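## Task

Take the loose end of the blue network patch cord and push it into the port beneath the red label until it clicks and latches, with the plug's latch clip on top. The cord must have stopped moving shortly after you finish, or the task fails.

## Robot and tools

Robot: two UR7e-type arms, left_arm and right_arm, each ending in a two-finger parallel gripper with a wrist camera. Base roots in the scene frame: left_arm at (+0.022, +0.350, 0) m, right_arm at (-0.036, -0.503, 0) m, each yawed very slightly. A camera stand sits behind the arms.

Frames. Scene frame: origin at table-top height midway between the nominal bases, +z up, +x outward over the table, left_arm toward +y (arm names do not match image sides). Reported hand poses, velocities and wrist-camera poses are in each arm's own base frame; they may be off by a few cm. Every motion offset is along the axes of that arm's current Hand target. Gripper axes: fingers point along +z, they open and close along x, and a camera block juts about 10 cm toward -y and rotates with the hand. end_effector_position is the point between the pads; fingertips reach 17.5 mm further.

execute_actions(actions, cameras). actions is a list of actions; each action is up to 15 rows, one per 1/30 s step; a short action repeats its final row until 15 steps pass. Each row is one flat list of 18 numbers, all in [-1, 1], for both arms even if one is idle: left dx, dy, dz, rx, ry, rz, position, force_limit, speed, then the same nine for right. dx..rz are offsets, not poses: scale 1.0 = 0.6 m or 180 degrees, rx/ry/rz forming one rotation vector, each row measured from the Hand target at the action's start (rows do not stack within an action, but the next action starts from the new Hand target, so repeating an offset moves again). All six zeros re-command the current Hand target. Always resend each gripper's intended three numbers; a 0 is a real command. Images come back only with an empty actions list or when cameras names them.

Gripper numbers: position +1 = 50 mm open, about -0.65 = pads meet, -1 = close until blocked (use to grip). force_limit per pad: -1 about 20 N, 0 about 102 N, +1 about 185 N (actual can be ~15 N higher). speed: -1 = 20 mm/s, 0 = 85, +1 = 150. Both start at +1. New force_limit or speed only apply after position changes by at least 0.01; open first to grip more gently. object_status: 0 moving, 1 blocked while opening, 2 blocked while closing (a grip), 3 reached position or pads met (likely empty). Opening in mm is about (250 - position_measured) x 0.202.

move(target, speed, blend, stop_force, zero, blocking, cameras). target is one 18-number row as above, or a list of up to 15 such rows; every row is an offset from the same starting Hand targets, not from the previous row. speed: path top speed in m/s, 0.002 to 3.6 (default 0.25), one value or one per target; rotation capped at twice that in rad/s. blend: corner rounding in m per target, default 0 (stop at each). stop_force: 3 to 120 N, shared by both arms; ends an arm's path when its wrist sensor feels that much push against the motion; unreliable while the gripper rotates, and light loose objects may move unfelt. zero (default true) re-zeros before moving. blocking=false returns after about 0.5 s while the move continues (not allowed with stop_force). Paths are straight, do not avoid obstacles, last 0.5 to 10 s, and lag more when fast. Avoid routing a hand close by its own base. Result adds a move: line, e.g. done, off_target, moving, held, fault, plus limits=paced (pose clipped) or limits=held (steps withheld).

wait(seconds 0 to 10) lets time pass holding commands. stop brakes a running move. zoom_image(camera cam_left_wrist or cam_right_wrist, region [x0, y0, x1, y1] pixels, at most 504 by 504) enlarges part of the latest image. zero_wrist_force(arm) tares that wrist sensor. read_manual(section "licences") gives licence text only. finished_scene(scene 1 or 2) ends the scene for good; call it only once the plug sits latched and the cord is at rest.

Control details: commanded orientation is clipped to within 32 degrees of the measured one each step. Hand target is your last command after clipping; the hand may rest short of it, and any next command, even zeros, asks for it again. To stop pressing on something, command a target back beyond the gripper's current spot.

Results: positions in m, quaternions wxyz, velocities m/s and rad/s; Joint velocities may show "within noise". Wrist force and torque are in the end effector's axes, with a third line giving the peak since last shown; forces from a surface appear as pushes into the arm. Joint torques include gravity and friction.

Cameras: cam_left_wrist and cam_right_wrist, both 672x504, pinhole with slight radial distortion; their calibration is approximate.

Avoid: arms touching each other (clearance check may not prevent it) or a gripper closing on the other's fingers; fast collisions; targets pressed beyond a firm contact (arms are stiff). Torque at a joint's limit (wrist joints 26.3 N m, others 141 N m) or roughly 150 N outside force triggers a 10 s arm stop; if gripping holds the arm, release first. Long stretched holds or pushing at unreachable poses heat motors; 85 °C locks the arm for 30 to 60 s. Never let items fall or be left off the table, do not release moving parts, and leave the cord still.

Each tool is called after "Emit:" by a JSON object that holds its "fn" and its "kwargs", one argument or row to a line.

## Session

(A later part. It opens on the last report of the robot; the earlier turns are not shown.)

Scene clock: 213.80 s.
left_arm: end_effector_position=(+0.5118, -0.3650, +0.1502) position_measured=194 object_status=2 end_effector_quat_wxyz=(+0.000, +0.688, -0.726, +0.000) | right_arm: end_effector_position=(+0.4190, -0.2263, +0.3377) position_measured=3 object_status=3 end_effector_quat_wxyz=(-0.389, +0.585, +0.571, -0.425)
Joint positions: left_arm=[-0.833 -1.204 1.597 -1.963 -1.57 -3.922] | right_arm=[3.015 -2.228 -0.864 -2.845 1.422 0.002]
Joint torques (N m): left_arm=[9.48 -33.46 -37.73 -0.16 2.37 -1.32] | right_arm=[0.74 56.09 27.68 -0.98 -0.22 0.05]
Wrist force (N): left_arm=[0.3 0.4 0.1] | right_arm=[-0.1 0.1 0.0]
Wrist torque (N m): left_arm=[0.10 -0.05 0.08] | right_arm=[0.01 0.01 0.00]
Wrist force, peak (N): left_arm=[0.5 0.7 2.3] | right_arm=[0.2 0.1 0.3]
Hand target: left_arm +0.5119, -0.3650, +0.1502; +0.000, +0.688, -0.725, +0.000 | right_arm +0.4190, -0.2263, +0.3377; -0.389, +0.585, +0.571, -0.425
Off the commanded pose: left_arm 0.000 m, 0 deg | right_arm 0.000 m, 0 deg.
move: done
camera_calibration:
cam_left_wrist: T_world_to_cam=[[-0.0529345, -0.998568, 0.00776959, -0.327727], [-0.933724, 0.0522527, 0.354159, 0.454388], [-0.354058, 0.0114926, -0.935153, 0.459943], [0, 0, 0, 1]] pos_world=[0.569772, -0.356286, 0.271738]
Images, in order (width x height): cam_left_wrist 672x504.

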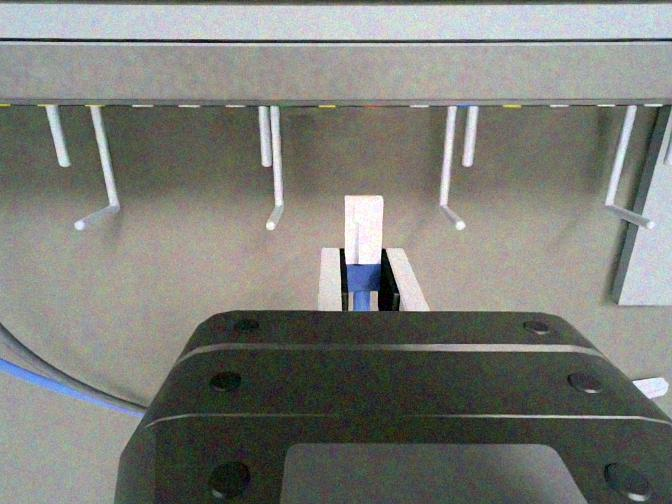

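Emit:
{"fn": "move", "kwargs": {
  "target": [0,0,0,0,0,0,-1,-0.5,-1,0.545,0.055,-0.041,0.083,0.740,0.0997,1,1,1],
  "speed": 0.35,
  "cameras": ["cam_right_wrist"]
}}

Scene clock: 248.90 s.
left_arm: end_effector_position=(+0.5119, -0.3650, +0.1502) position_measured=194 object_status=2 end_effector_quat_wxyz=(+0.000, +0.688, -0.725, +0.000) | right_arm: end_effector_position=(+0.4323, -0.0891, +0.3210) position_measured=3 object_status=3 end_effector_quat_wxyz=(-0.616, +0.728, +0.258, -0.153)
Joint positions: left_arm=[-0.833 -1.204 1.597 -1.963 -1.57 -3.922] | right_arm=[2.865 -2.115 -1.176 -2.736 2.264 0.069]
Joint torques (N m): left_arm=[10.72 -34.52 -38.61 -0.4 2.41 -1.59] | right_arm=[15.17 41.34 36.13 -3 -0.91 -2.79]
Wrist force (N): left_arm=[0.6 0.6 0.1] | right_arm=[0.3 -0.3 -0.3]
Wrist torque (N m): left_arm=[0.14 -0.11 0.07] | right_arm=[-0.08 0.00 -0.01]
Wrist force, peak (N): left_arm=[0.6 1.0 0.2] | right_arm=[1.3 5.3 3.0]
Hand target: left_arm +0.5119, -0.3650, +0.1502; +0.000, +0.688, -0.725, +0.000 | right_arm +0.4323, -0.0891, +0.3210; -0.616, +0.728, +0.258, -0.153 (not the last commanded pose)
Off the commanded pose: left_arm 0.000 m, 0 deg | right_arm 0.191 m, 78 deg.
move: held (right_arm; a check stopped the path); limits=held
pose unreachable (right arm): on one or more control steps of this call, first in action 0 (counted from 0), this arm could not follow its commanded pose, so it was not sent that pose on those steps. It may still have moved: this result reports where it is.
cause: moving toward the commanded pose would bring two parts of the arm too close to each other (its gripper and another part of the arm, with joints 4 (wrist 1) to 6 (wrist 3) between them, 7 mm apart when it was first held).
camera_calibration:
cam_right_wrist: T_world_to_cam=[[0.815731, 0.571155, 0.0914581, -0.325358], [0.365522, -0.386448, -0.846789, 0.100382], [-0.448304, 0.724182, -0.524008, 0.551563], [0, 0, 0, 1]] pos_world=[0.475981, -0.17481, 0.403783]
Images, in order (width x height): cam_right_wrist 672x504.

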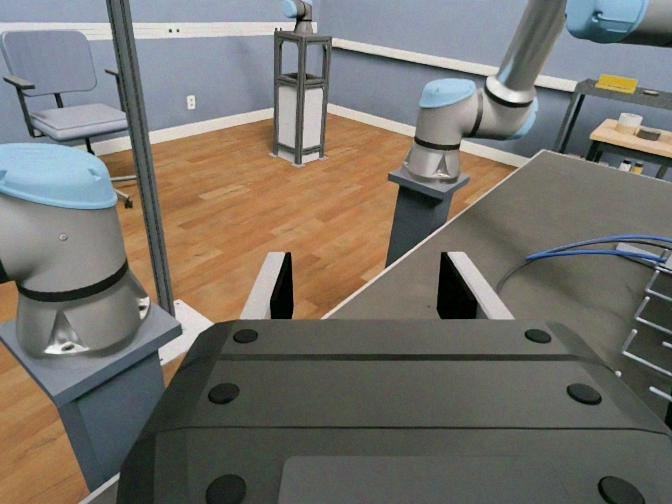

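Emit:
{"fn": "move", "kwargs": {
  "target": [0,0,0,0,0,0,-1,-0.5,-1,0.087,-0.035,0.218,-0.385,0.271,0.374,1,1,1],
  "speed": 0.35,
  "cameras": ["cam_right_wrist"]
}}

Scene clock: 259.30 s.
left_arm: end_effector_position=(+0.5119, -0.3650, +0.1502) position_measured=194 object_status=2 end_effector_quat_wxyz=(+0.000, +0.688, -0.725, +0.000) | right_arm: end_effector_position=(+0.4003, +0.0497, +0.3210) position_measured=3 object_status=3 end_effector_quat_wxyz=(+0.000, +0.933, -0.361, +0.000)
Joint positions: left_arm=[-0.833 -1.204 1.597 -1.963 -1.57 -3.922] | right_arm=[3.602 -1.306 -1.817 -1.589 1.571 2.769]
Joint torques (N m): left_arm=[10.31 -34.31 -38.35 -0.47 2.48 -1.24] | right_arm=[14.84 7.28 41.61 0.6 -1.31 2.51]
Wrist force (N): left_arm=[0.3 0.6 0.3] | right_arm=[-0.7 0.6 -0.2]
Wrist torque (N m): left_arm=[0.12 -0.06 0.08] | right_arm=[-0.32 -0.05 -0.16]
Wrist force, peak (N): left_arm=[0.8 0.9 0.3] | right_arm=[-1.3 0.8 0.2]
Hand target: left_arm +0.5119, -0.3650, +0.1502; +0.000, +0.688, -0.725, +0.000 | right_arm +0.4003, +0.0497, +0.3210; +0.000, +0.933, -0.361, +0.000
Off the commanded pose: left_arm 0.000 m, 0 deg | right_arm 0.000 m, 0 deg.
move: done
camera_calibration:
cam_right_wrist: T_world_to_cam=[[0.738048, -0.674697, -0.00829228, -0.253528], [-0.630201, -0.693661, 0.348827, 0.195772], [-0.241104, -0.252225, -0.937151, 0.534923], [0, 0, 0, 1]] pos_world=[0.439464, 0.0996662, 0.430911]
Images, in order (width x height): cam_right_wrist 672x504.

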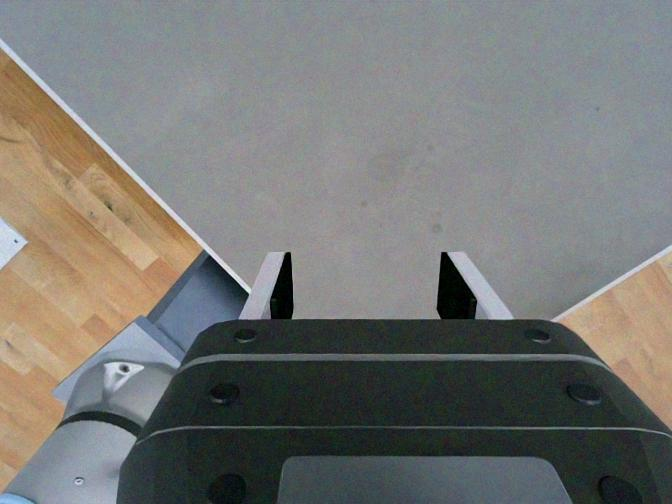

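Emit:
{"fn": "move", "kwargs": {
  "target": [0,0,0,0,0,0,-1,-0.5,-1,-0.127,-0.312,0.30,0.5165,0,0,1,1,1],
  "speed": 0.3,
  "cameras": ["cam_right_wrist"]
}}

Scene clock: 268.37 s.
left_arm: end_effector_position=(+0.5119, -0.3650, +0.1502) position_measured=194 object_status=2 end_effector_quat_wxyz=(+0.000, +0.688, -0.725, +0.000) | right_arm: end_effector_position=(+0.4636, +0.2310, +0.1482) position_measured=3 object_status=3 end_effector_quat_wxyz=(+0.649, -0.673, +0.255, -0.246)
Joint positions: left_arm=[-0.833 -1.204 1.597 -1.963 -1.57 -3.922] | right_arm=[3.738 -2.412 -2.449 1.682 1.82 3.133]
Joint torques (N m): left_arm=[9.54 -33.63 -38.65 -0.39 2.6 -1.26] | right_arm=[0.18 35.34 0.34 2.96 0.09 0]
Wrist force (N): left_arm=[0.5 0.6 0.2] | right_arm=[1.6 -1.2 0.1]
Wrist torque (N m): left_arm=[0.13 -0.09 0.07] | right_arm=[-0.25 -0.23 0.05]
Wrist force, peak (N): left_arm=[0.7 0.9 0.3] | right_arm=[-1.0 6.1 5.4]
Hand target: left_arm +0.5119, -0.3650, +0.1502; +0.000, +0.688, -0.725, +0.000 | right_arm +0.4636, +0.2310, +0.1482; +0.649, -0.673, +0.255, -0.246 (not the last commanded pose)
Tool commands: left_gripper/position=-1.0 left_gripper/force_limit=-0.5 left_gripper/speed=-1.0 right_gripper/position=+1.0 right_gripper/force_limit=+1.0 right_gripper/speed=+1.0
Off the commanded pose: left_arm 0.000 m, 0 deg | right_arm 0.013 m, 5 deg.
FORCE FAULT: contact force on the right arm reached its limit, and that arm stopped. The contact can be on any part of that arm, not only on its tool. That arm's remaining commands of this call were not run. That arm is still stopped at the end of this call. That arm stays stopped for about 10 more seconds. Until then a move that you send moves the other arm only, and its call returns only when the move has ended. Once the stop has ended, the next robot result says so. If the stop ends while you think or write, that arm runs what you send next, counted from a new Hand target: where the arm stands when the stop ends. While its stop runs, that arm takes no new command, but its gripper still runs the gripper command that each later call begins with. Until it ends, the stop uses up actions while you think or wait. An arm that is not stopped still takes commands.
move: fault (right_arm)
camera_calibration:
cam_right_wrist: T_world_to_cam=[[0.753645, -0.657276, -0.00284643, -0.191494], [-0.253671, -0.286863, -0.923775, 0.341766], [0.606358, 0.696921, -0.382925, -0.260288], [0, 0, 0, 1]] pos_world=[0.388842, 0.153576, 0.215499]
Images, in order (width x height): cam_right_wrist 672x504.

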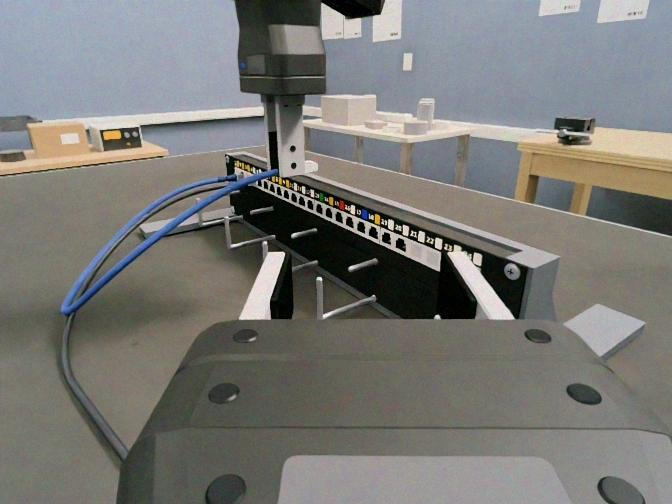

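Emit:
{"fn": "zoom_image", "kwargs": {
  "camera": "cam_right_wrist",
  "region": [220, 80, 460, 270]
}}

Emit:
{"fn": "wait", "kwargs": {
  "seconds": 8
}}

Scaled by 2.100 from the camera's 672x504 image, which has a finer 960x720 frame.

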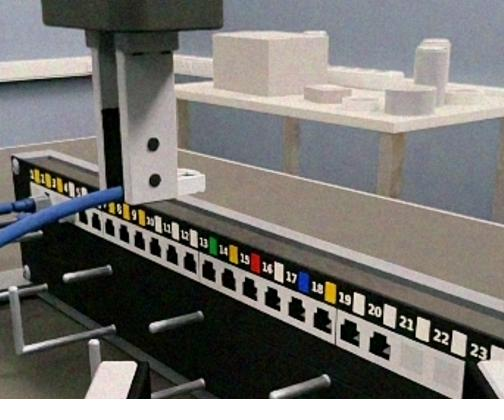

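Scene clock: 283.27 s.
left_arm: end_effector_position=(+0.5119, -0.3650, +0.1502) position_measured=194 object_status=2 end_effector_quat_wxyz=(+0.000, +0.688, -0.725, +0.000) | right_arm: end_effector_position=(+0.4636, +0.2310, +0.1482) position_measured=3 object_status=3 end_effector_quat_wxyz=(+0.649, -0.673, +0.255, -0.246)
Joint positions: left_arm=[-0.833 -1.204 1.597 -1.963 -1.57 -3.922] | right_arm=[3.738 -2.412 -2.449 1.682 1.82 3.133]
Joint torques (N m): left_arm=[6.99 -34.11 -38.46 -0.55 2.51 -1.04] | right_arm=[0.51 34.78 1.82 2.86 -0.05 -0.06]
Wrist force (N): left_arm=[0.6 0.9 0.2] | right_arm=[1.4 -1.3 0.0]
Wrist torque (N m): left_arm=[0.17 -0.11 0.07] | right_arm=[-0.27 -0.20 0.05]
Wrist force, peak (N): left_arm=[0.6 0.9 0.7] | right_arm=[1.7 -1.4 0.1]
Hand target: left_arm +0.5119, -0.3650, +0.1502; +0.000, +0.688, -0.725, +0.000 | right_arm +0.4636, +0.2310, +0.1482; +0.649, -0.673, +0.255, -0.246 (not the last commanded pose)
Tool commands: left_gripper/position=-1.0 left_gripper/force_limit=-0.5 left_gripper/speed=-1.0 right_gripper/position=+1.0 right_gripper/force_limit=+1.0 right_gripper/speed=+1.0
Off the commanded pose: left_arm 0.000 m, 0 deg | right_arm 0.013 m, 5 deg.
FORCE FAULT, CONTINUED: the right arm's stop, for the force fault that an earlier result reported, is over. The rest of the stop counts as 19 of the actions that you can send in this scene. That arm's target is now where it stood when the stop ended, not its last command. That arm accepts commands again.
wait: 8.00 s; at rest from the start

Emit:
{"fn": "move", "kwargs": {
  "target": [
    [0,0,0,0,0,0,-1,-0.5,-1,0,-0.0667,0,0,0,0,1,1,1],
    [0,0,0,0,0,0,-1,-0.5,-1,0,-0.0667,0.12,-0.083,0,0,1,1,1]
  ],
  "speed": 0.15,
  "cameras": ["cam_right_wrist"]
}}

Emit:
{"fn": "zoom_image", "kwargs": {
  "camera": "cam_right_wrist",
  "region": [220, 80, 460, 270]
}}

Scene clock: 293.53 s.
left_arm: end_effector_position=(+0.5119, -0.3650, +0.1502) position_measured=194 object_status=2 end_effector_quat_wxyz=(+0.000, +0.688, -0.725, +0.000) | right_arm: end_effector_position=(+0.5123, +0.2859, +0.1856) position_measured=3 object_status=3 end_effector_quat_wxyz=(-0.556, +0.752, -0.285, +0.211)
Joint positions: left_arm=[-0.833 -1.204 1.597 -1.963 -1.57 -3.922] | right_arm=[3.799 -2.041 -2.375 0.972 1.751 3.087]
Joint torques (N m): left_arm=[6.35 -35.21 -38.77 -0.37 2.3 -0.93] | right_arm=[15.64 41.79 24.2 0.72 -1.19 -2.74]
Wrist force (N): left_arm=[0.3 0.6 0.1] | right_arm=[1.5 -0.9 -0.1]
Wrist torque (N m): left_arm=[0.12 -0.04 0.07] | right_arm=[-0.21 -0.26 0.11]
Wrist force, peak (N): left_arm=[0.9 0.8 0.4] | right_arm=[1.5 -2.1 -0.3]
Hand target: left_arm +0.5119, -0.3650, +0.1502; +0.000, +0.688, -0.725, +0.000 | right_arm +0.5123, +0.2859, +0.1856; -0.556, +0.752, -0.285, +0.211
Off the commanded pose: left_arm 0.000 m, 0 deg | right_arm 0.000 m, 0 deg.
move: done
camera_calibration:
cam_right_wrist: T_world_to_cam=[[0.753077, -0.657916, -0.00472678, -0.191165], [-0.402899, -0.45547, -0.793864, 0.504933], [0.520142, 0.599745, -0.608078, -0.200044], [0, 0, 0, 1]] pos_world=[0.451451, 0.224187, 0.278302]
Images, in order (width x height): cam_right_wrist 672x504.

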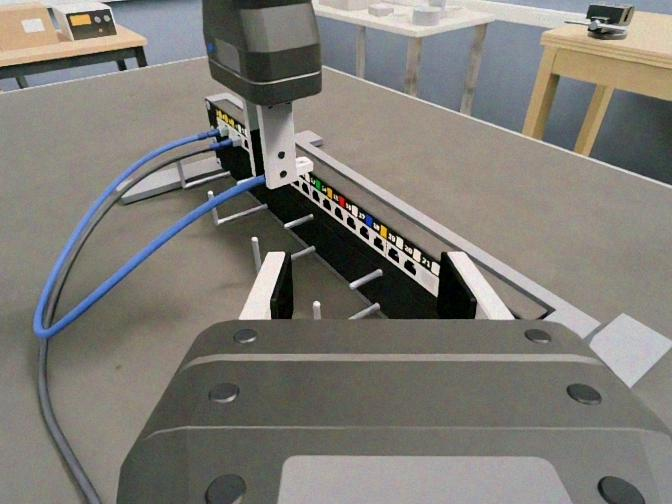

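Scaled by 2.100 from the camera's 672x504 image, which has a finer 960x720 frame.

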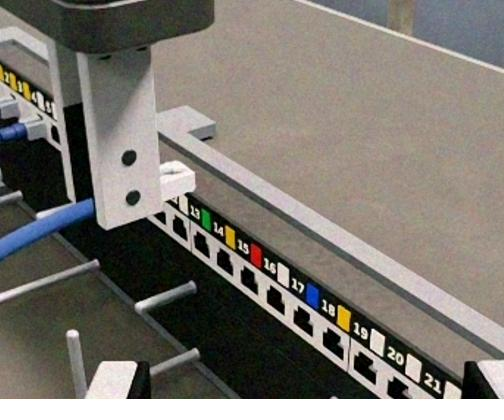

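Emit:
{"fn": "move", "kwargs": {
  "target": [0.0008,0,0.0967,0,0,0,-1,-0.5,-1,0,0,0,0,0,0,1,1,1],
  "speed": 0.08,
  "stop_force": 8,
  "cameras": ["cam_left_wrist","cam_right_wrist"]
}}

Emit:
{"fn": "zoom_image", "kwargs": {
  "camera": "cam_right_wrist",
  "region": [260, 150, 400, 270]
}}

Emit:
{"fn": "zoom_image", "kwargs": {
  "camera": "cam_left_wrist",
  "region": [300, 100, 440, 280]
}}

Scene clock: 300.60 s.
left_arm: end_effector_position=(+0.5119, -0.3655, +0.0922) position_measured=194 object_status=2 end_effector_quat_wxyz=(+0.000, +0.688, -0.725, +0.000) | right_arm: end_effector_position=(+0.5123, +0.2859, +0.1856) position_measured=3 object_status=3 end_effector_quat_wxyz=(-0.556, +0.752, -0.285, +0.211)
Joint positions: left_arm=[-0.834 -1.143 1.672 -2.1 -1.57 -3.923] | right_arm=[3.799 -2.041 -2.375 0.972 1.751 3.086]
Joint torques (N m): left_arm=[-10.64 -34.29 -9.93 -5.37 0.95 -1.15] | right_arm=[14.92 41.08 23.97 0.89 -0.85 -2.73]
Wrist force (N): left_arm=[0.4 0.8 0.3] | right_arm=[1.6 -1.0 0.0]
Wrist torque (N m): left_arm=[0.15 -0.07 0.07] | right_arm=[-0.23 -0.27 0.11]
Wrist force, peak (N): left_arm=[0.6 0.4 -1.2] | right_arm=[1.7 -1.2 -0.2]
Hand target: left_arm +0.5119, -0.3655, +0.0922; +0.000, +0.688, -0.725, +0.000 | right_arm +0.5123, +0.2859, +0.1856; -0.556, +0.752, -0.285, +0.211
Off the commanded pose: left_arm 0.000 m, 0 deg | right_arm 0.000 m, 0 deg.
move: done
camera_calibration:
cam_left_wrist: T_world_to_cam=[[-0.0528411, -0.998573, 0.00773438, -0.327724], [-0.93373, 0.0521529, 0.35416, 0.474918], [-0.354058, 0.0114924, -0.935153, 0.405709], [0, 0, 0, 1]] pos_world=[0.569772, -0.356687, 0.213738]
cam_right_wrist: T_world_to_cam=[[0.753043, -0.657955, -0.00468709, -0.191087], [-0.402923, -0.455498, -0.793836, 0.504988], [0.520173, 0.599681, -0.608114, -0.200093], [0, 0, 0, 1]] pos_world=[0.451451, 0.224287, 0.278302]

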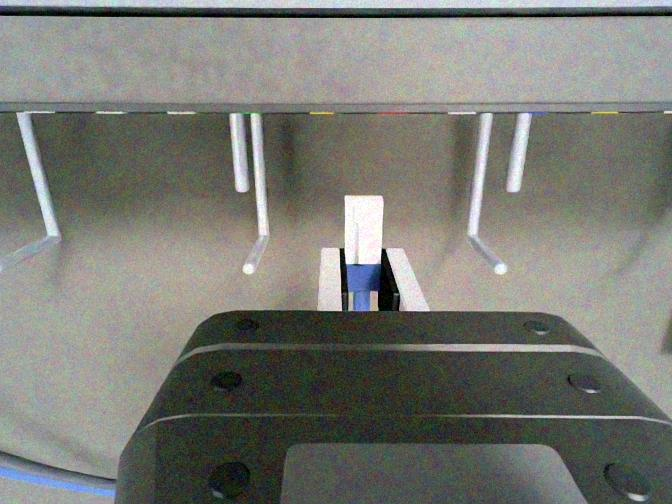

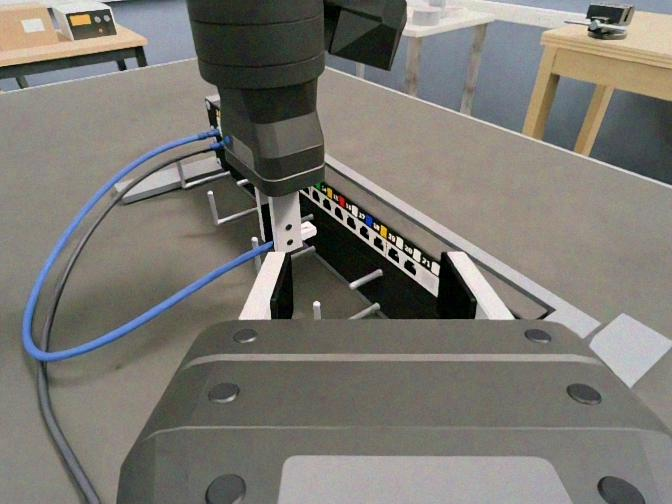

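Scaled by 3.600 from the camera's 672x504 image, which has a finer 960x720 frame.

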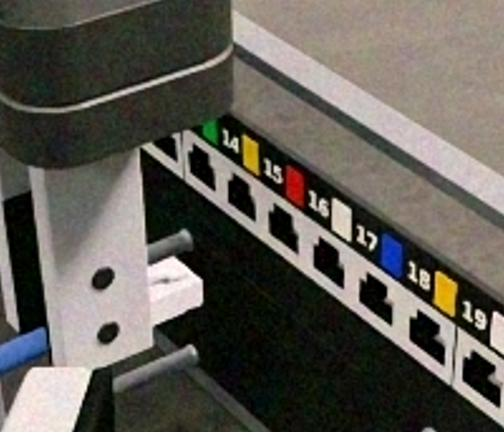

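Scaled by 2.800 from the camera's 672x504 image, which has a finer 960x720 frame.

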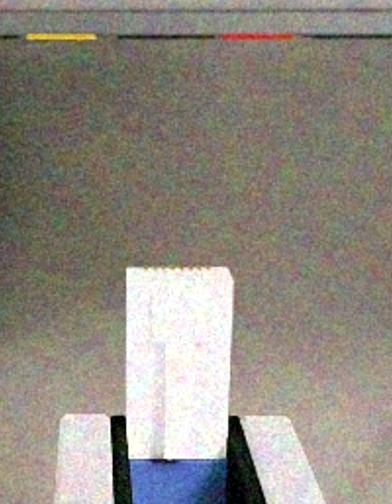

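Emit:
{"fn": "zoom_image", "kwargs": {
  "camera": "cam_right_wrist",
  "region": [295, 195, 355, 245]
}}

Scaled by 8.400 from the camera's 672x504 image, which has a finer 960x720 frame.

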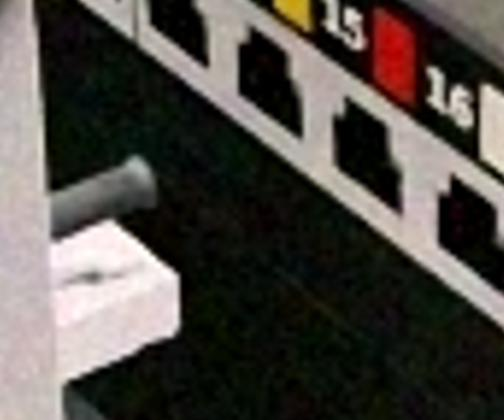

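Emit:
{"fn": "move", "kwargs": {
  "target": [0.0012,-0.03,-0.005,0,0,0,-1,-0.5,-1,0,0,0,0,0,0,1,1,1],
  "speed": 0.05,
  "stop_force": 5,
  "cameras": ["cam_left_wrist","cam_right_wrist"]
}}

Emit:
{"fn": "zoom_image", "kwargs": {
  "camera": "cam_right_wrist",
  "region": [295, 185, 365, 245]
}}

Emit:
{"fn": "zoom_image", "kwargs": {
  "camera": "cam_left_wrist",
  "region": [300, 130, 440, 280]
}}

Scene clock: 326.37 s.
left_arm: end_effector_position=(+0.5298, -0.3671, +0.0952) position_measured=194 object_status=2 end_effector_quat_wxyz=(+0.000, +0.688, -0.725, +0.000) | right_arm: end_effector_position=(+0.5123, +0.2859, +0.1856) position_measured=3 object_status=3 end_effector_quat_wxyz=(-0.556, +0.752, -0.285, +0.211)
Joint positions: left_arm=[-0.815 -1.114 1.618 -2.075 -1.57 -3.904] | right_arm=[3.799 -2.041 -2.375 0.972 1.751 3.086]
Joint torques (N m): left_arm=[9.95 -36.56 -37.92 -0.35 0.13 1.26] | right_arm=[13.25 42.24 23.39 0.82 -0.15 -2.76]
Motor temperatures (°C): left_arm=[36 46 49 49 47 38] | right_arm=[44 42 34 43 40 40]
Wrist force (N): left_arm=[0.5 0.4 0.3] | right_arm=[1.6 -1.1 -0.1]
Wrist torque (N m): left_arm=[0.09 -0.09 -0.04] | right_arm=[-0.24 -0.28 0.11]
Wrist force, peak (N): left_arm=[0.5 1.5 0.6] | right_arm=[1.7 -1.2 -0.1]
Hand target: left_arm +0.5298, -0.3671, +0.0952; +0.000, +0.688, -0.725, +0.000 | right_arm +0.5123, +0.2859, +0.1856; -0.556, +0.752, -0.285, +0.211
Off the commanded pose: left_arm 0.000 m, 0 deg | right_arm 0.000 m, 0 deg.
move: done
camera_calibration:
cam_left_wrist: T_world_to_cam=[[-0.0527478, -0.998578, 0.00769917, -0.328548], [-0.933735, 0.0520532, 0.35416, 0.490625], [-0.354057, 0.0114922, -0.935153, 0.414871], [0, 0, 0, 1]] pos_world=[0.587672, -0.358387, 0.216738]
cam_right_wrist: T_world_to_cam=[[0.753043, -0.657955, -0.00468709, -0.191087], [-0.402923, -0.455498, -0.793836, 0.504988], [0.520173, 0.599681, -0.608114, -0.200093], [0, 0, 0, 1]] pos_world=[0.451451, 0.224287, 0.278302]

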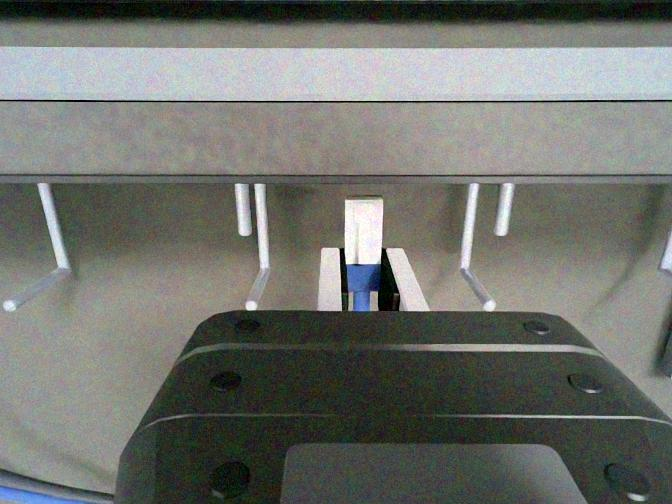

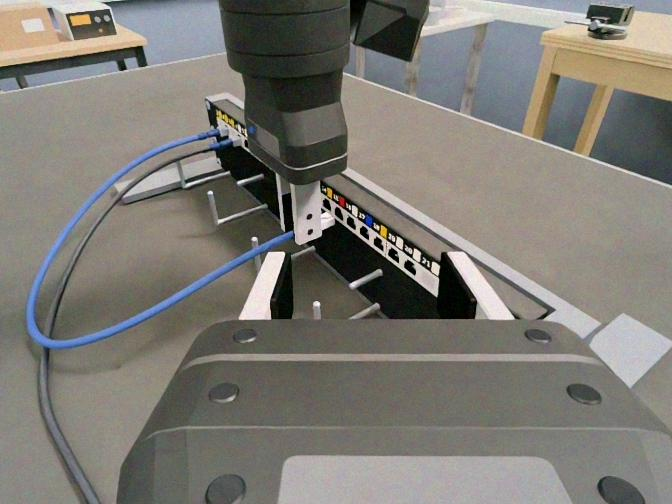

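Scaled by 7.200 from the camera's 672x504 image, which has a finer 960x720 frame.

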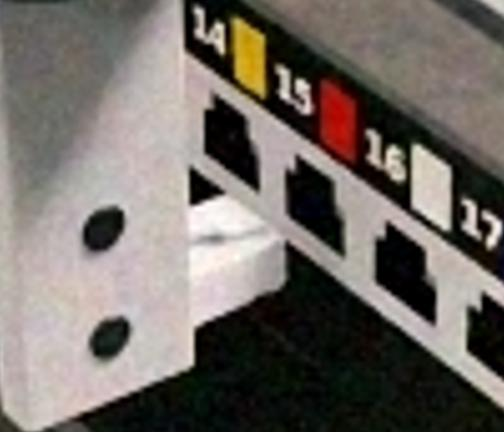

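Scaled by 3.360 from the camera's 672x504 image, which has a finer 960x720 frame.

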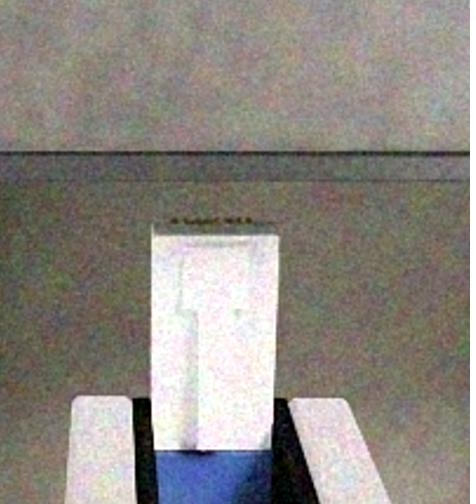

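Emit:
{"fn": "move", "kwargs": {
  "target": [0.0,-0.009,-0.0033,0,0,0,-1,-0.5,-1,0,0,0,0,0,0,1,1,1],
  "speed": 0.03,
  "stop_force": 4,
  "cameras": ["cam_left_wrist","cam_right_wrist"]
}}

Emit:
{"fn": "zoom_image", "kwargs": {
  "camera": "cam_right_wrist",
  "region": [295, 185, 365, 245]
}}

Emit:
{"fn": "zoom_image", "kwargs": {
  "camera": "cam_right_wrist",
  "region": [318, 195, 354, 230]
}}

Scene clock: 336.77 s.
left_arm: end_effector_position=(+0.5352, -0.3674, +0.0972) position_measured=194 object_status=2 end_effector_quat_wxyz=(+0.000, +0.688, -0.725, +0.000) | right_arm: end_effector_position=(+0.5123, +0.2859, +0.1856) position_measured=3 object_status=3 end_effector_quat_wxyz=(-0.556, +0.752, -0.285, +0.211)
Joint positions: left_arm=[-0.809 -1.106 1.601 -2.065 -1.57 -3.898] | right_arm=[3.799 -2.041 -2.375 0.972 1.751 3.086]
Joint torques (N m): left_arm=[10.06 -37.1 -37.34 -0.2 -0.24 1.37] | right_arm=[10.92 42.03 23.96 0.9 0.63 -2.64]
Wrist force (N): left_arm=[0.4 0.9 0.3] | right_arm=[1.5 -1.1 -0.1]
Wrist torque (N m): left_arm=[0.17 -0.07 -0.04] | right_arm=[-0.24 -0.25 0.11]
Wrist force, peak (N): left_arm=[0.9 0.7 0.4] | right_arm=[1.6 -1.4 -0.1]
Hand target: left_arm +0.5352, -0.3674, +0.0972; +0.000, +0.688, -0.725, +0.000 | right_arm +0.5123, +0.2859, +0.1856; -0.556, +0.752, -0.285, +0.211
Off the commanded pose: left_arm 0.000 m, 0 deg | right_arm 0.000 m, 0 deg.
move: done
camera_calibration:
cam_left_wrist: T_world_to_cam=[[-0.0528411, -0.998573, 0.00773438, -0.328528], [-0.93373, 0.0521529, 0.35416, 0.495007], [-0.354058, 0.0114924, -0.935153, 0.418657], [0, 0, 0, 1]] pos_world=[0.593072, -0.358687, 0.218738]
cam_right_wrist: T_world_to_cam=[[0.753043, -0.657955, -0.00468709, -0.191087], [-0.402923, -0.455498, -0.793836, 0.504988], [0.520173, 0.599681, -0.608114, -0.200093], [0, 0, 0, 1]] pos_world=[0.451451, 0.224287, 0.278302]

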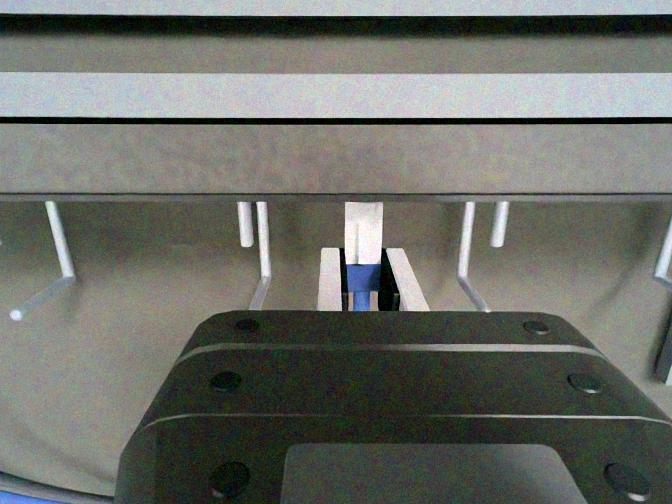

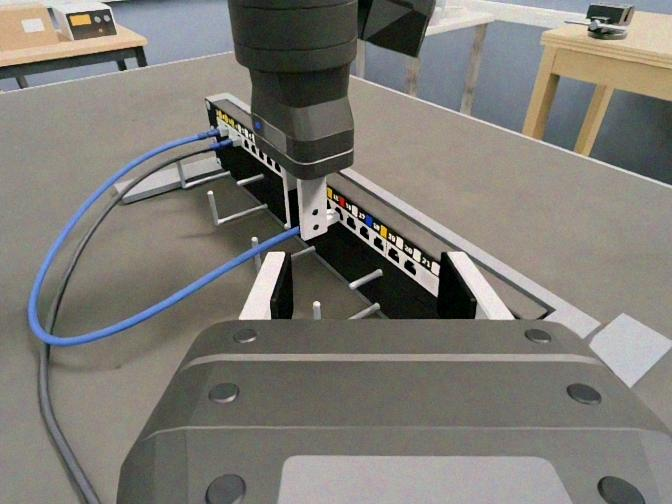

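Scaled by 7.200 from the camera's 672x504 image, which has a finer 960x720 frame.

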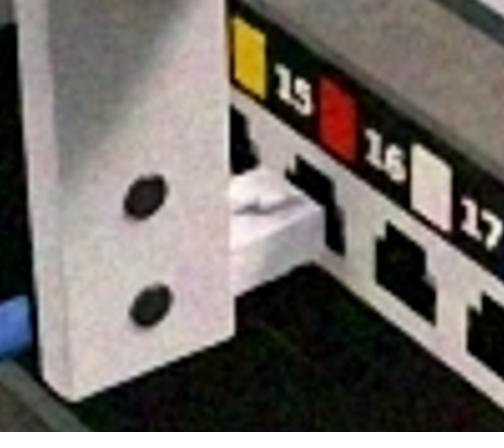

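Scaled by 14.000 from the camera's 672x504 image, which has a finer 960x720 frame.

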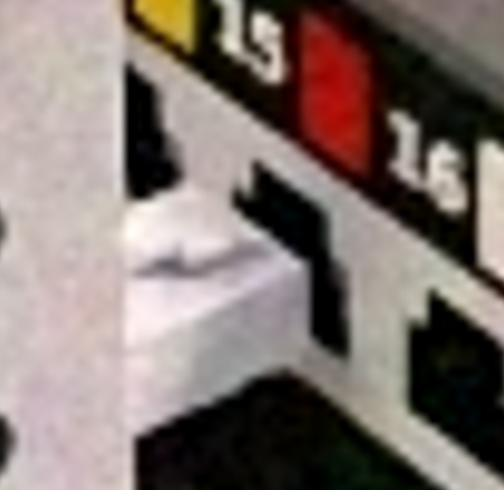

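Emit:
{"fn": "move", "kwargs": {
  "target": [0.0006,0,0,0,0,0,-1,-0.5,-1,0,0,0,0,0,0,1,1,1]
}}

Emit:
{"fn": "move", "kwargs": {
  "target": [0,-0.011,0,0,0,0,-1,-0.5,-1,0,0,0,0,0,0,1,1,1],
  "speed": 0.01,
  "stop_force": 6,
  "cameras": ["cam_left_wrist","cam_right_wrist"]
}}

Emit:
{"fn": "zoom_image", "kwargs": {
  "camera": "cam_right_wrist",
  "region": [318, 195, 354, 230]
}}

Scene clock: 342.23 s.
left_arm: end_effector_position=(+0.5352, -0.3677, +0.0972) position_measured=194 object_status=2 end_effector_quat_wxyz=(+0.000, +0.688, -0.725, +0.000) | right_arm: end_effector_position=(+0.5123, +0.2859, +0.1856) position_measured=3 object_status=3 end_effector_quat_wxyz=(-0.556, +0.752, -0.285, +0.211)
Joint positions: left_arm=[-0.809 -1.106 1.6 -2.065 -1.57 -3.898] | right_arm=[3.799 -2.041 -2.375 0.972 1.751 3.086]
Joint torques (N m): left_arm=[-10.68 -38.03 -37.74 -0.21 -0.1 -1.4] | right_arm=[9.45 41.83 23.69 0.89 0.98 -2.67]
Wrist force (N): left_arm=[0.6 0.6 0.4] | right_arm=[1.7 -0.9 -0.1]
Wrist torque (N m): left_arm=[0.12 -0.10 -0.02] | right_arm=[-0.21 -0.29 0.11]
Wrist force, peak (N): left_arm=[0.8 0.8 0.1] | right_arm=[1.6 -1.3 0.1]
Hand target: left_arm +0.5352, -0.3678, +0.0972; +0.000, +0.688, -0.725, +0.000 | right_arm +0.5123, +0.2859, +0.1856; -0.556, +0.752, -0.285, +0.211
Off the commanded pose: left_arm 0.000 m, 0 deg | right_arm 0.000 m, 0 deg.
move: done

Scene clock: 343.73 s.
left_arm: end_effector_position=(+0.5388, -0.3680, +0.0972) position_measured=194 object_status=2 end_effector_quat_wxyz=(+0.000, +0.688, -0.725, +0.000) | right_arm: end_effector_position=(+0.5123, +0.2859, +0.1856) position_measured=3 object_status=3 end_effector_quat_wxyz=(-0.556, +0.752, -0.285, +0.211)
Joint positions: left_arm=[-0.805 -1.099 1.59 -2.061 -1.57 -3.894] | right_arm=[3.799 -2.041 -2.375 0.972 1.751 3.086]
Joint torques (N m): left_arm=[-9.89 -56.81 -12.7 -5.47 1.68 -1.23] | right_arm=[9.29 42.18 22.83 0.89 1.06 -2.57]
Wrist force (N): left_arm=[-0.5 4.9 -0.5] | right_arm=[1.5 -1.2 -0.1]
Wrist torque (N m): left_arm=[0.23 -0.08 -0.03] | right_arm=[-0.25 -0.25 0.11]
Wrist force, peak (N): left_arm=[0.2 14.6 0.2] | right_arm=[1.6 -1.2 -0.2]
Hand target: left_arm +0.5388, -0.3680, +0.0972; +0.000, +0.688, -0.725, +0.000 (not the last commanded pose) | right_arm +0.5123, +0.2859, +0.1856; -0.556, +0.752, -0.285, +0.211
Off the commanded pose: left_arm 0.003 m, 0 deg | right_arm 0.000 m, 0 deg.
move: contact (left_arm)
camera_calibration:
cam_left_wrist: T_world_to_cam=[[-0.0528411, -0.998573, 0.00773438, -0.328937], [-0.93373, 0.0521529, 0.35416, 0.4984], [-0.354058, 0.0114924, -0.935153, 0.419939], [0, 0, 0, 1]] pos_world=[0.596672, -0.359287, 0.218738]
cam_right_wrist: T_world_to_cam=[[0.753043, -0.657955, -0.00468709, -0.191087], [-0.402923, -0.455498, -0.793836, 0.504988], [0.520173, 0.599681, -0.608114, -0.200093], [0, 0, 0, 1]] pos_world=[0.451451, 0.224287, 0.278302]

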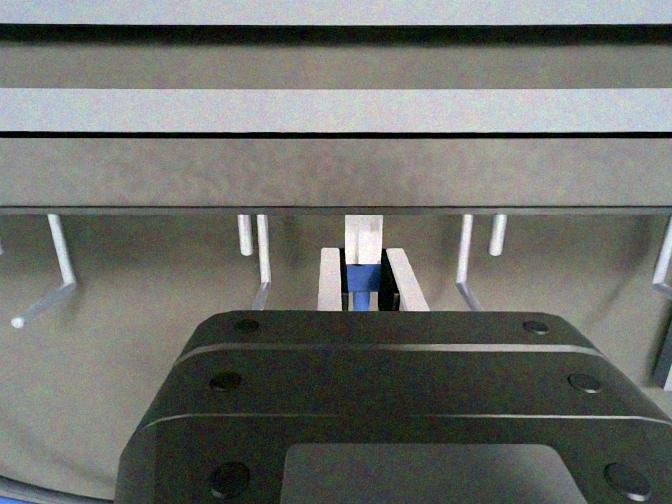

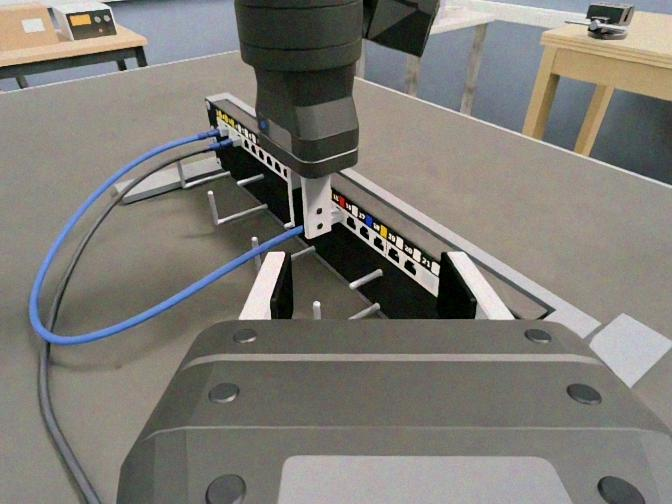

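Scaled by 14.000 from the camera's 672x504 image, which has a finer 960x720 frame.

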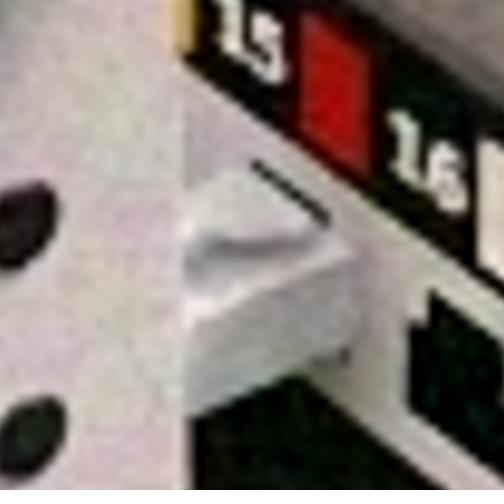

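Emit:
{"fn": "move", "kwargs": {
  "target": [
    [0,0.003,0,0,0,0,-1,-0.5,-1,0,0,0,0,0,0,1,1,1],
    [-0.0017,0.003,0.0017,0,0,0,-1,-0.5,-1,0,0,0,0,0,0,1,1,1]
  ],
  "speed": 0.03,
  "cameras": ["cam_right_wrist"]
}}

Emit:
{"fn": "zoom_image", "kwargs": {
  "camera": "cam_right_wrist",
  "region": [318, 195, 354, 230]
}}

Emit:
{"fn": "move", "kwargs": {
  "target": [0,-0.012,0,0,0,0,-1,-0.5,-1,0,0,0,0,0,0,1,1,1],
  "speed": 0.01,
  "stop_force": 6,
  "cameras": ["cam_left_wrist","cam_right_wrist"]
}}

Emit:
{"fn": "zoom_image", "kwargs": {
  "camera": "cam_right_wrist",
  "region": [318, 195, 354, 230]
}}

Scene clock: 352.47 s.
left_arm: end_effector_position=(+0.5370, -0.3670, +0.0962) position_measured=194 object_status=2 end_effector_quat_wxyz=(+0.000, +0.688, -0.726, +0.000) | right_arm: end_effector_position=(+0.5123, +0.2859, +0.1856) position_measured=3 object_status=3 end_effector_quat_wxyz=(-0.556, +0.752, -0.285, +0.211)
Joint positions: left_arm=[-0.806 -1.102 1.598 -2.066 -1.57 -3.895] | right_arm=[3.799 -2.041 -2.375 0.972 1.751 3.086]
Joint torques (N m): left_arm=[12.12 -57.62 -12.9 -5.26 -0.1 1.62] | right_arm=[6.97 42.14 23.93 0.95 0.95 -2.55]
Wrist force (N): left_arm=[0.5 0.9 -0.1] | right_arm=[1.5 -1.2 0.1]
Wrist torque (N m): left_arm=[0.18 -0.10 0.00] | right_arm=[-0.25 -0.26 0.11]
Wrist force, peak (N): left_arm=[-0.4 5.7 0.6] | right_arm=[1.6 -1.2 0.0]
Hand target: left_arm +0.5370, -0.3669, +0.0961; +0.000, +0.688, -0.725, +0.000 | right_arm +0.5123, +0.2859, +0.1856; -0.556, +0.752, -0.285, +0.211
Off the commanded pose: left_arm 0.000 m, 0 deg | right_arm 0.000 m, 0 deg.
move: done
camera_calibration:
cam_right_wrist: T_world_to_cam=[[0.753043, -0.657955, -0.00468709, -0.191087], [-0.402923, -0.455498, -0.793836, 0.504988], [0.520173, 0.599681, -0.608114, -0.200093], [0, 0, 0, 1]] pos_world=[0.451451, 0.224287, 0.278302]
Images, in order (width x height): cam_right_wrist 672x504.

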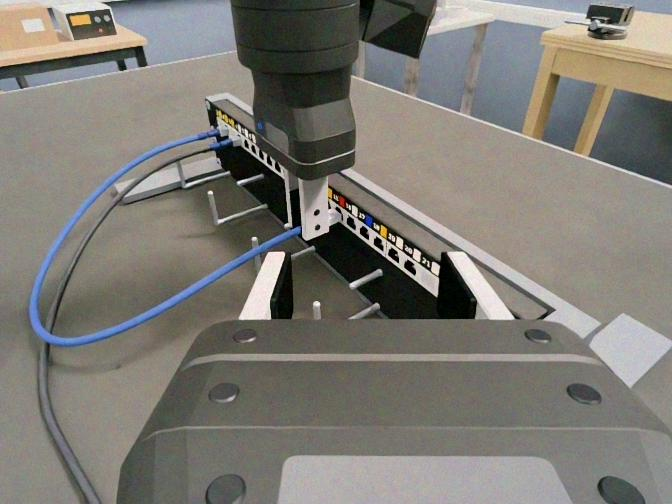

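Scaled by 14.000 from the camera's 672x504 image, which has a finer 960x720 frame.

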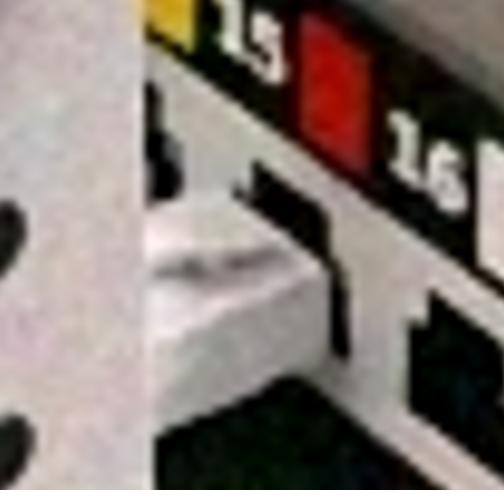

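Scene clock: 353.73 s.
left_arm: end_effector_position=(+0.5390, -0.3669, +0.0962) position_measured=194 object_status=2 end_effector_quat_wxyz=(+0.000, +0.688, -0.725, +0.000) | right_arm: end_effector_position=(+0.5123, +0.2859, +0.1856) position_measured=3 object_status=3 end_effector_quat_wxyz=(-0.556, +0.752, -0.285, +0.211)
Joint positions: left_arm=[-0.804 -1.099 1.592 -2.064 -1.57 -3.893] | right_arm=[3.799 -2.041 -2.375 0.972 1.751 3.086]
Joint torques (N m): left_arm=[-8.68 -57.52 -12.4 -5.72 3.63 -1.3] | right_arm=[6.44 41.9 23.45 1.07 0.92 -2.51]
Wrist force (N): left_arm=[2.0 7.2 1.1] | right_arm=[1.5 -1.0 0.0]
Wrist torque (N m): left_arm=[0.30 -0.12 0.00] | right_arm=[-0.23 -0.27 0.11]
Wrist force, peak (N): left_arm=[1.2 14.3 1.1] | right_arm=[1.6 -1.2 -0.1]
Hand target: left_arm +0.5390, -0.3669, +0.0962; +0.000, +0.688, -0.725, +0.000 (not the last commanded pose) | right_arm +0.5123, +0.2859, +0.1856; -0.556, +0.752, -0.285, +0.211
Off the commanded pose: left_arm 0.005 m, 0 deg | right_arm 0.000 m, 0 deg.
move: contact (left_arm)
camera_calibration:
cam_left_wrist: T_world_to_cam=[[-0.0528411, -0.998573, 0.00773438, -0.327815], [-0.93373, 0.0521529, 0.35416, 0.498977], [-0.354058, 0.0114924, -0.935153, 0.419097], [0, 0, 0, 1]] pos_world=[0.596972, -0.358187, 0.217738]
cam_right_wrist: T_world_to_cam=[[0.753043, -0.657955, -0.00468709, -0.191087], [-0.402923, -0.455498, -0.793836, 0.504988], [0.520173, 0.599681, -0.608114, -0.200093], [0, 0, 0, 1]] pos_world=[0.451451, 0.224287, 0.278302]

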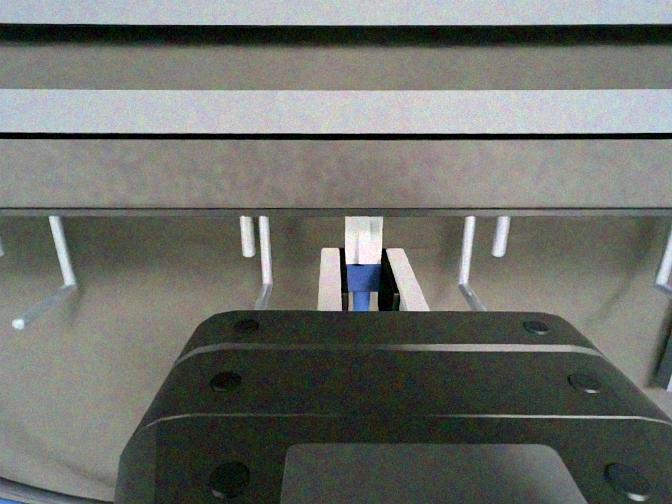

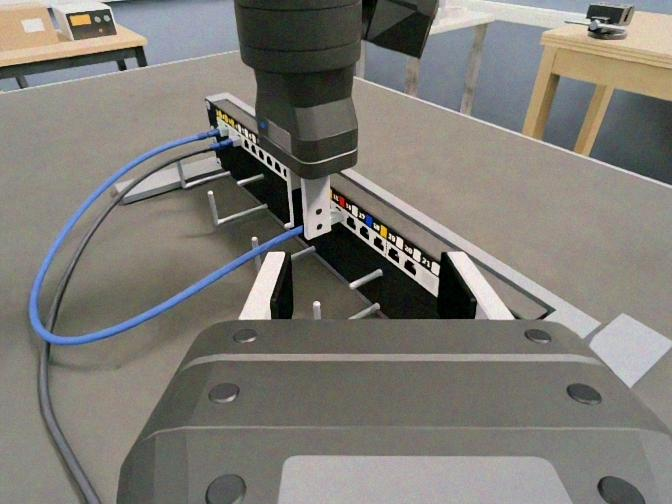

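Scaled by 14.000 from the camera's 672x504 image, which has a finer 960x720 frame.

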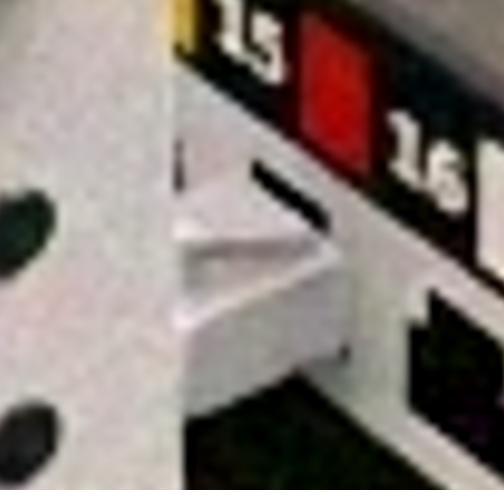

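Emit:
{"fn": "move", "kwargs": {
  "target": [
    [0,0.0025,0,0,0,0,-1,-0.5,-1,0,0,0,0,0,0,1,1,1],
    [-0.0003,0.0025,0.0016,0,0,0,-1,-0.5,-1,0,0,0,0,0,0,1,1,1]
  ],
  "speed": 0.03
}}

Emit:
{"fn": "move", "kwargs": {
  "target": [0,-0.012,0,0,0,0,-1,-0.5,-1,0,0,0,0,0,0,1,1,1],
  "speed": 0.01,
  "stop_force": 8,
  "cameras": ["cam_right_wrist"]
}}

Emit:
{"fn": "zoom_image", "kwargs": {
  "camera": "cam_right_wrist",
  "region": [318, 195, 354, 230]
}}

Scene clock: 360.87 s.
left_arm: end_effector_position=(+0.5375, -0.3667, +0.0954) position_measured=194 object_status=2 end_effector_quat_wxyz=(+0.000, +0.688, -0.725, +0.000) | right_arm: end_effector_position=(+0.5123, +0.2859, +0.1856) position_measured=3 object_status=3 end_effector_quat_wxyz=(-0.556, +0.752, -0.285, +0.211)
Joint positions: left_arm=[-0.805 -1.101 1.598 -2.068 -1.57 -3.894] | right_arm=[3.799 -2.041 -2.375 0.972 1.751 3.086]
Joint torques (N m): left_arm=[-2.67 -38.11 -10.96 -5.33 0.88 0.25] | right_arm=[4.96 41.31 23.36 1 1.11 -2.62]
Wrist force (N): left_arm=[0.6 0.4 0.4] | right_arm=[1.4 -1.2 -0.2]
Wrist torque (N m): left_arm=[0.09 -0.11 0.06] | right_arm=[-0.24 -0.24 0.11]
Wrist force, peak (N): left_arm=[1.8 7.4 1.0] | right_arm=[1.6 -1.2 0.0]
Hand target: left_arm +0.5375, -0.3667, +0.0952; +0.000, +0.688, -0.725, +0.000 | right_arm +0.5123, +0.2859, +0.1856; -0.556, +0.752, -0.285, +0.211
Off the commanded pose: left_arm 0.000 m, 0 deg | right_arm 0.000 m, 0 deg.
move: done

Scene clock: 362.37 s.
left_arm: end_effector_position=(+0.5447, -0.3671, +0.0952) position_measured=194 object_status=2 end_effector_quat_wxyz=(+0.000, +0.688, -0.725, +0.000) | right_arm: end_effector_position=(+0.5123, +0.2859, +0.1856) position_measured=3 object_status=3 end_effector_quat_wxyz=(-0.556, +0.752, -0.285, +0.211)
Joint positions: left_arm=[-0.798 -1.088 1.578 -2.061 -1.57 -3.886] | right_arm=[3.799 -2.041 -2.375 0.972 1.751 3.086]
Joint torques (N m): left_arm=[11.51 -38.59 -39.61 -0.73 -0.87 1.32] | right_arm=[4.98 42.02 23.75 0.94 1.17 -2.48]
Wrist force (N): left_arm=[0.8 4.7 0.2] | right_arm=[1.6 -1.1 -0.2]
Wrist torque (N m): left_arm=[0.26 -0.11 -0.04] | right_arm=[-0.23 -0.26 0.11]
Wrist force, peak (N): left_arm=[0.6 4.9 0.7] | right_arm=[1.5 -1.3 -0.1]
Hand target: left_arm +0.5447, -0.3671, +0.0952; +0.000, +0.688, -0.725, +0.000 | right_arm +0.5123, +0.2859, +0.1856; -0.556, +0.752, -0.285, +0.211
Off the commanded pose: left_arm 0.000 m, 0 deg | right_arm 0.000 m, 0 deg.
move: done
camera_calibration:
cam_right_wrist: T_world_to_cam=[[0.753043, -0.657955, -0.00468709, -0.191087], [-0.402923, -0.455498, -0.793836, 0.504988], [0.520173, 0.599681, -0.608114, -0.200093], [0, 0, 0, 1]] pos_world=[0.451451, 0.224287, 0.278302]
Images, in order (width x height): cam_right_wrist 672x504.

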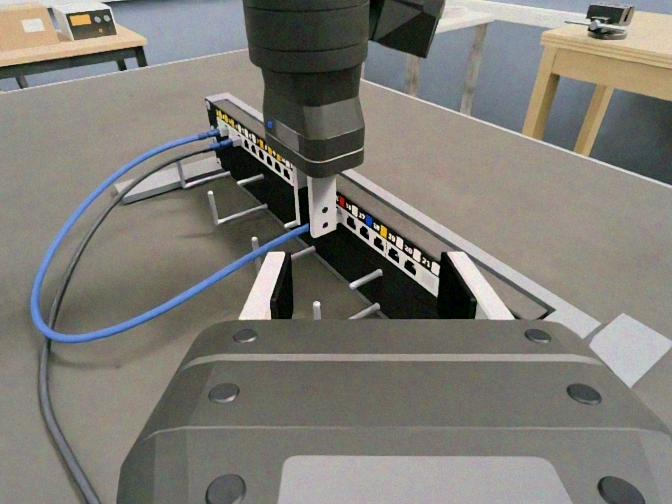

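Scaled by 14.000 from the camera's 672x504 image, which has a finer 960x720 frame.

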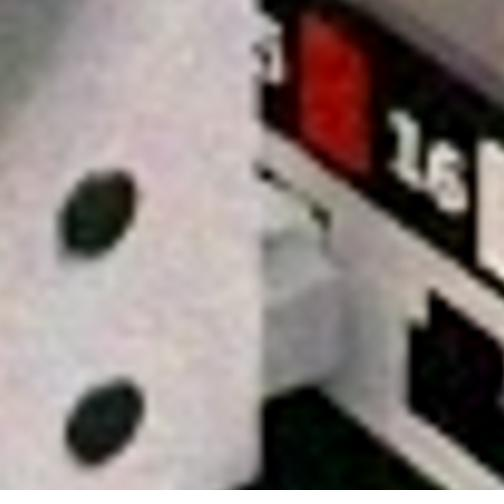

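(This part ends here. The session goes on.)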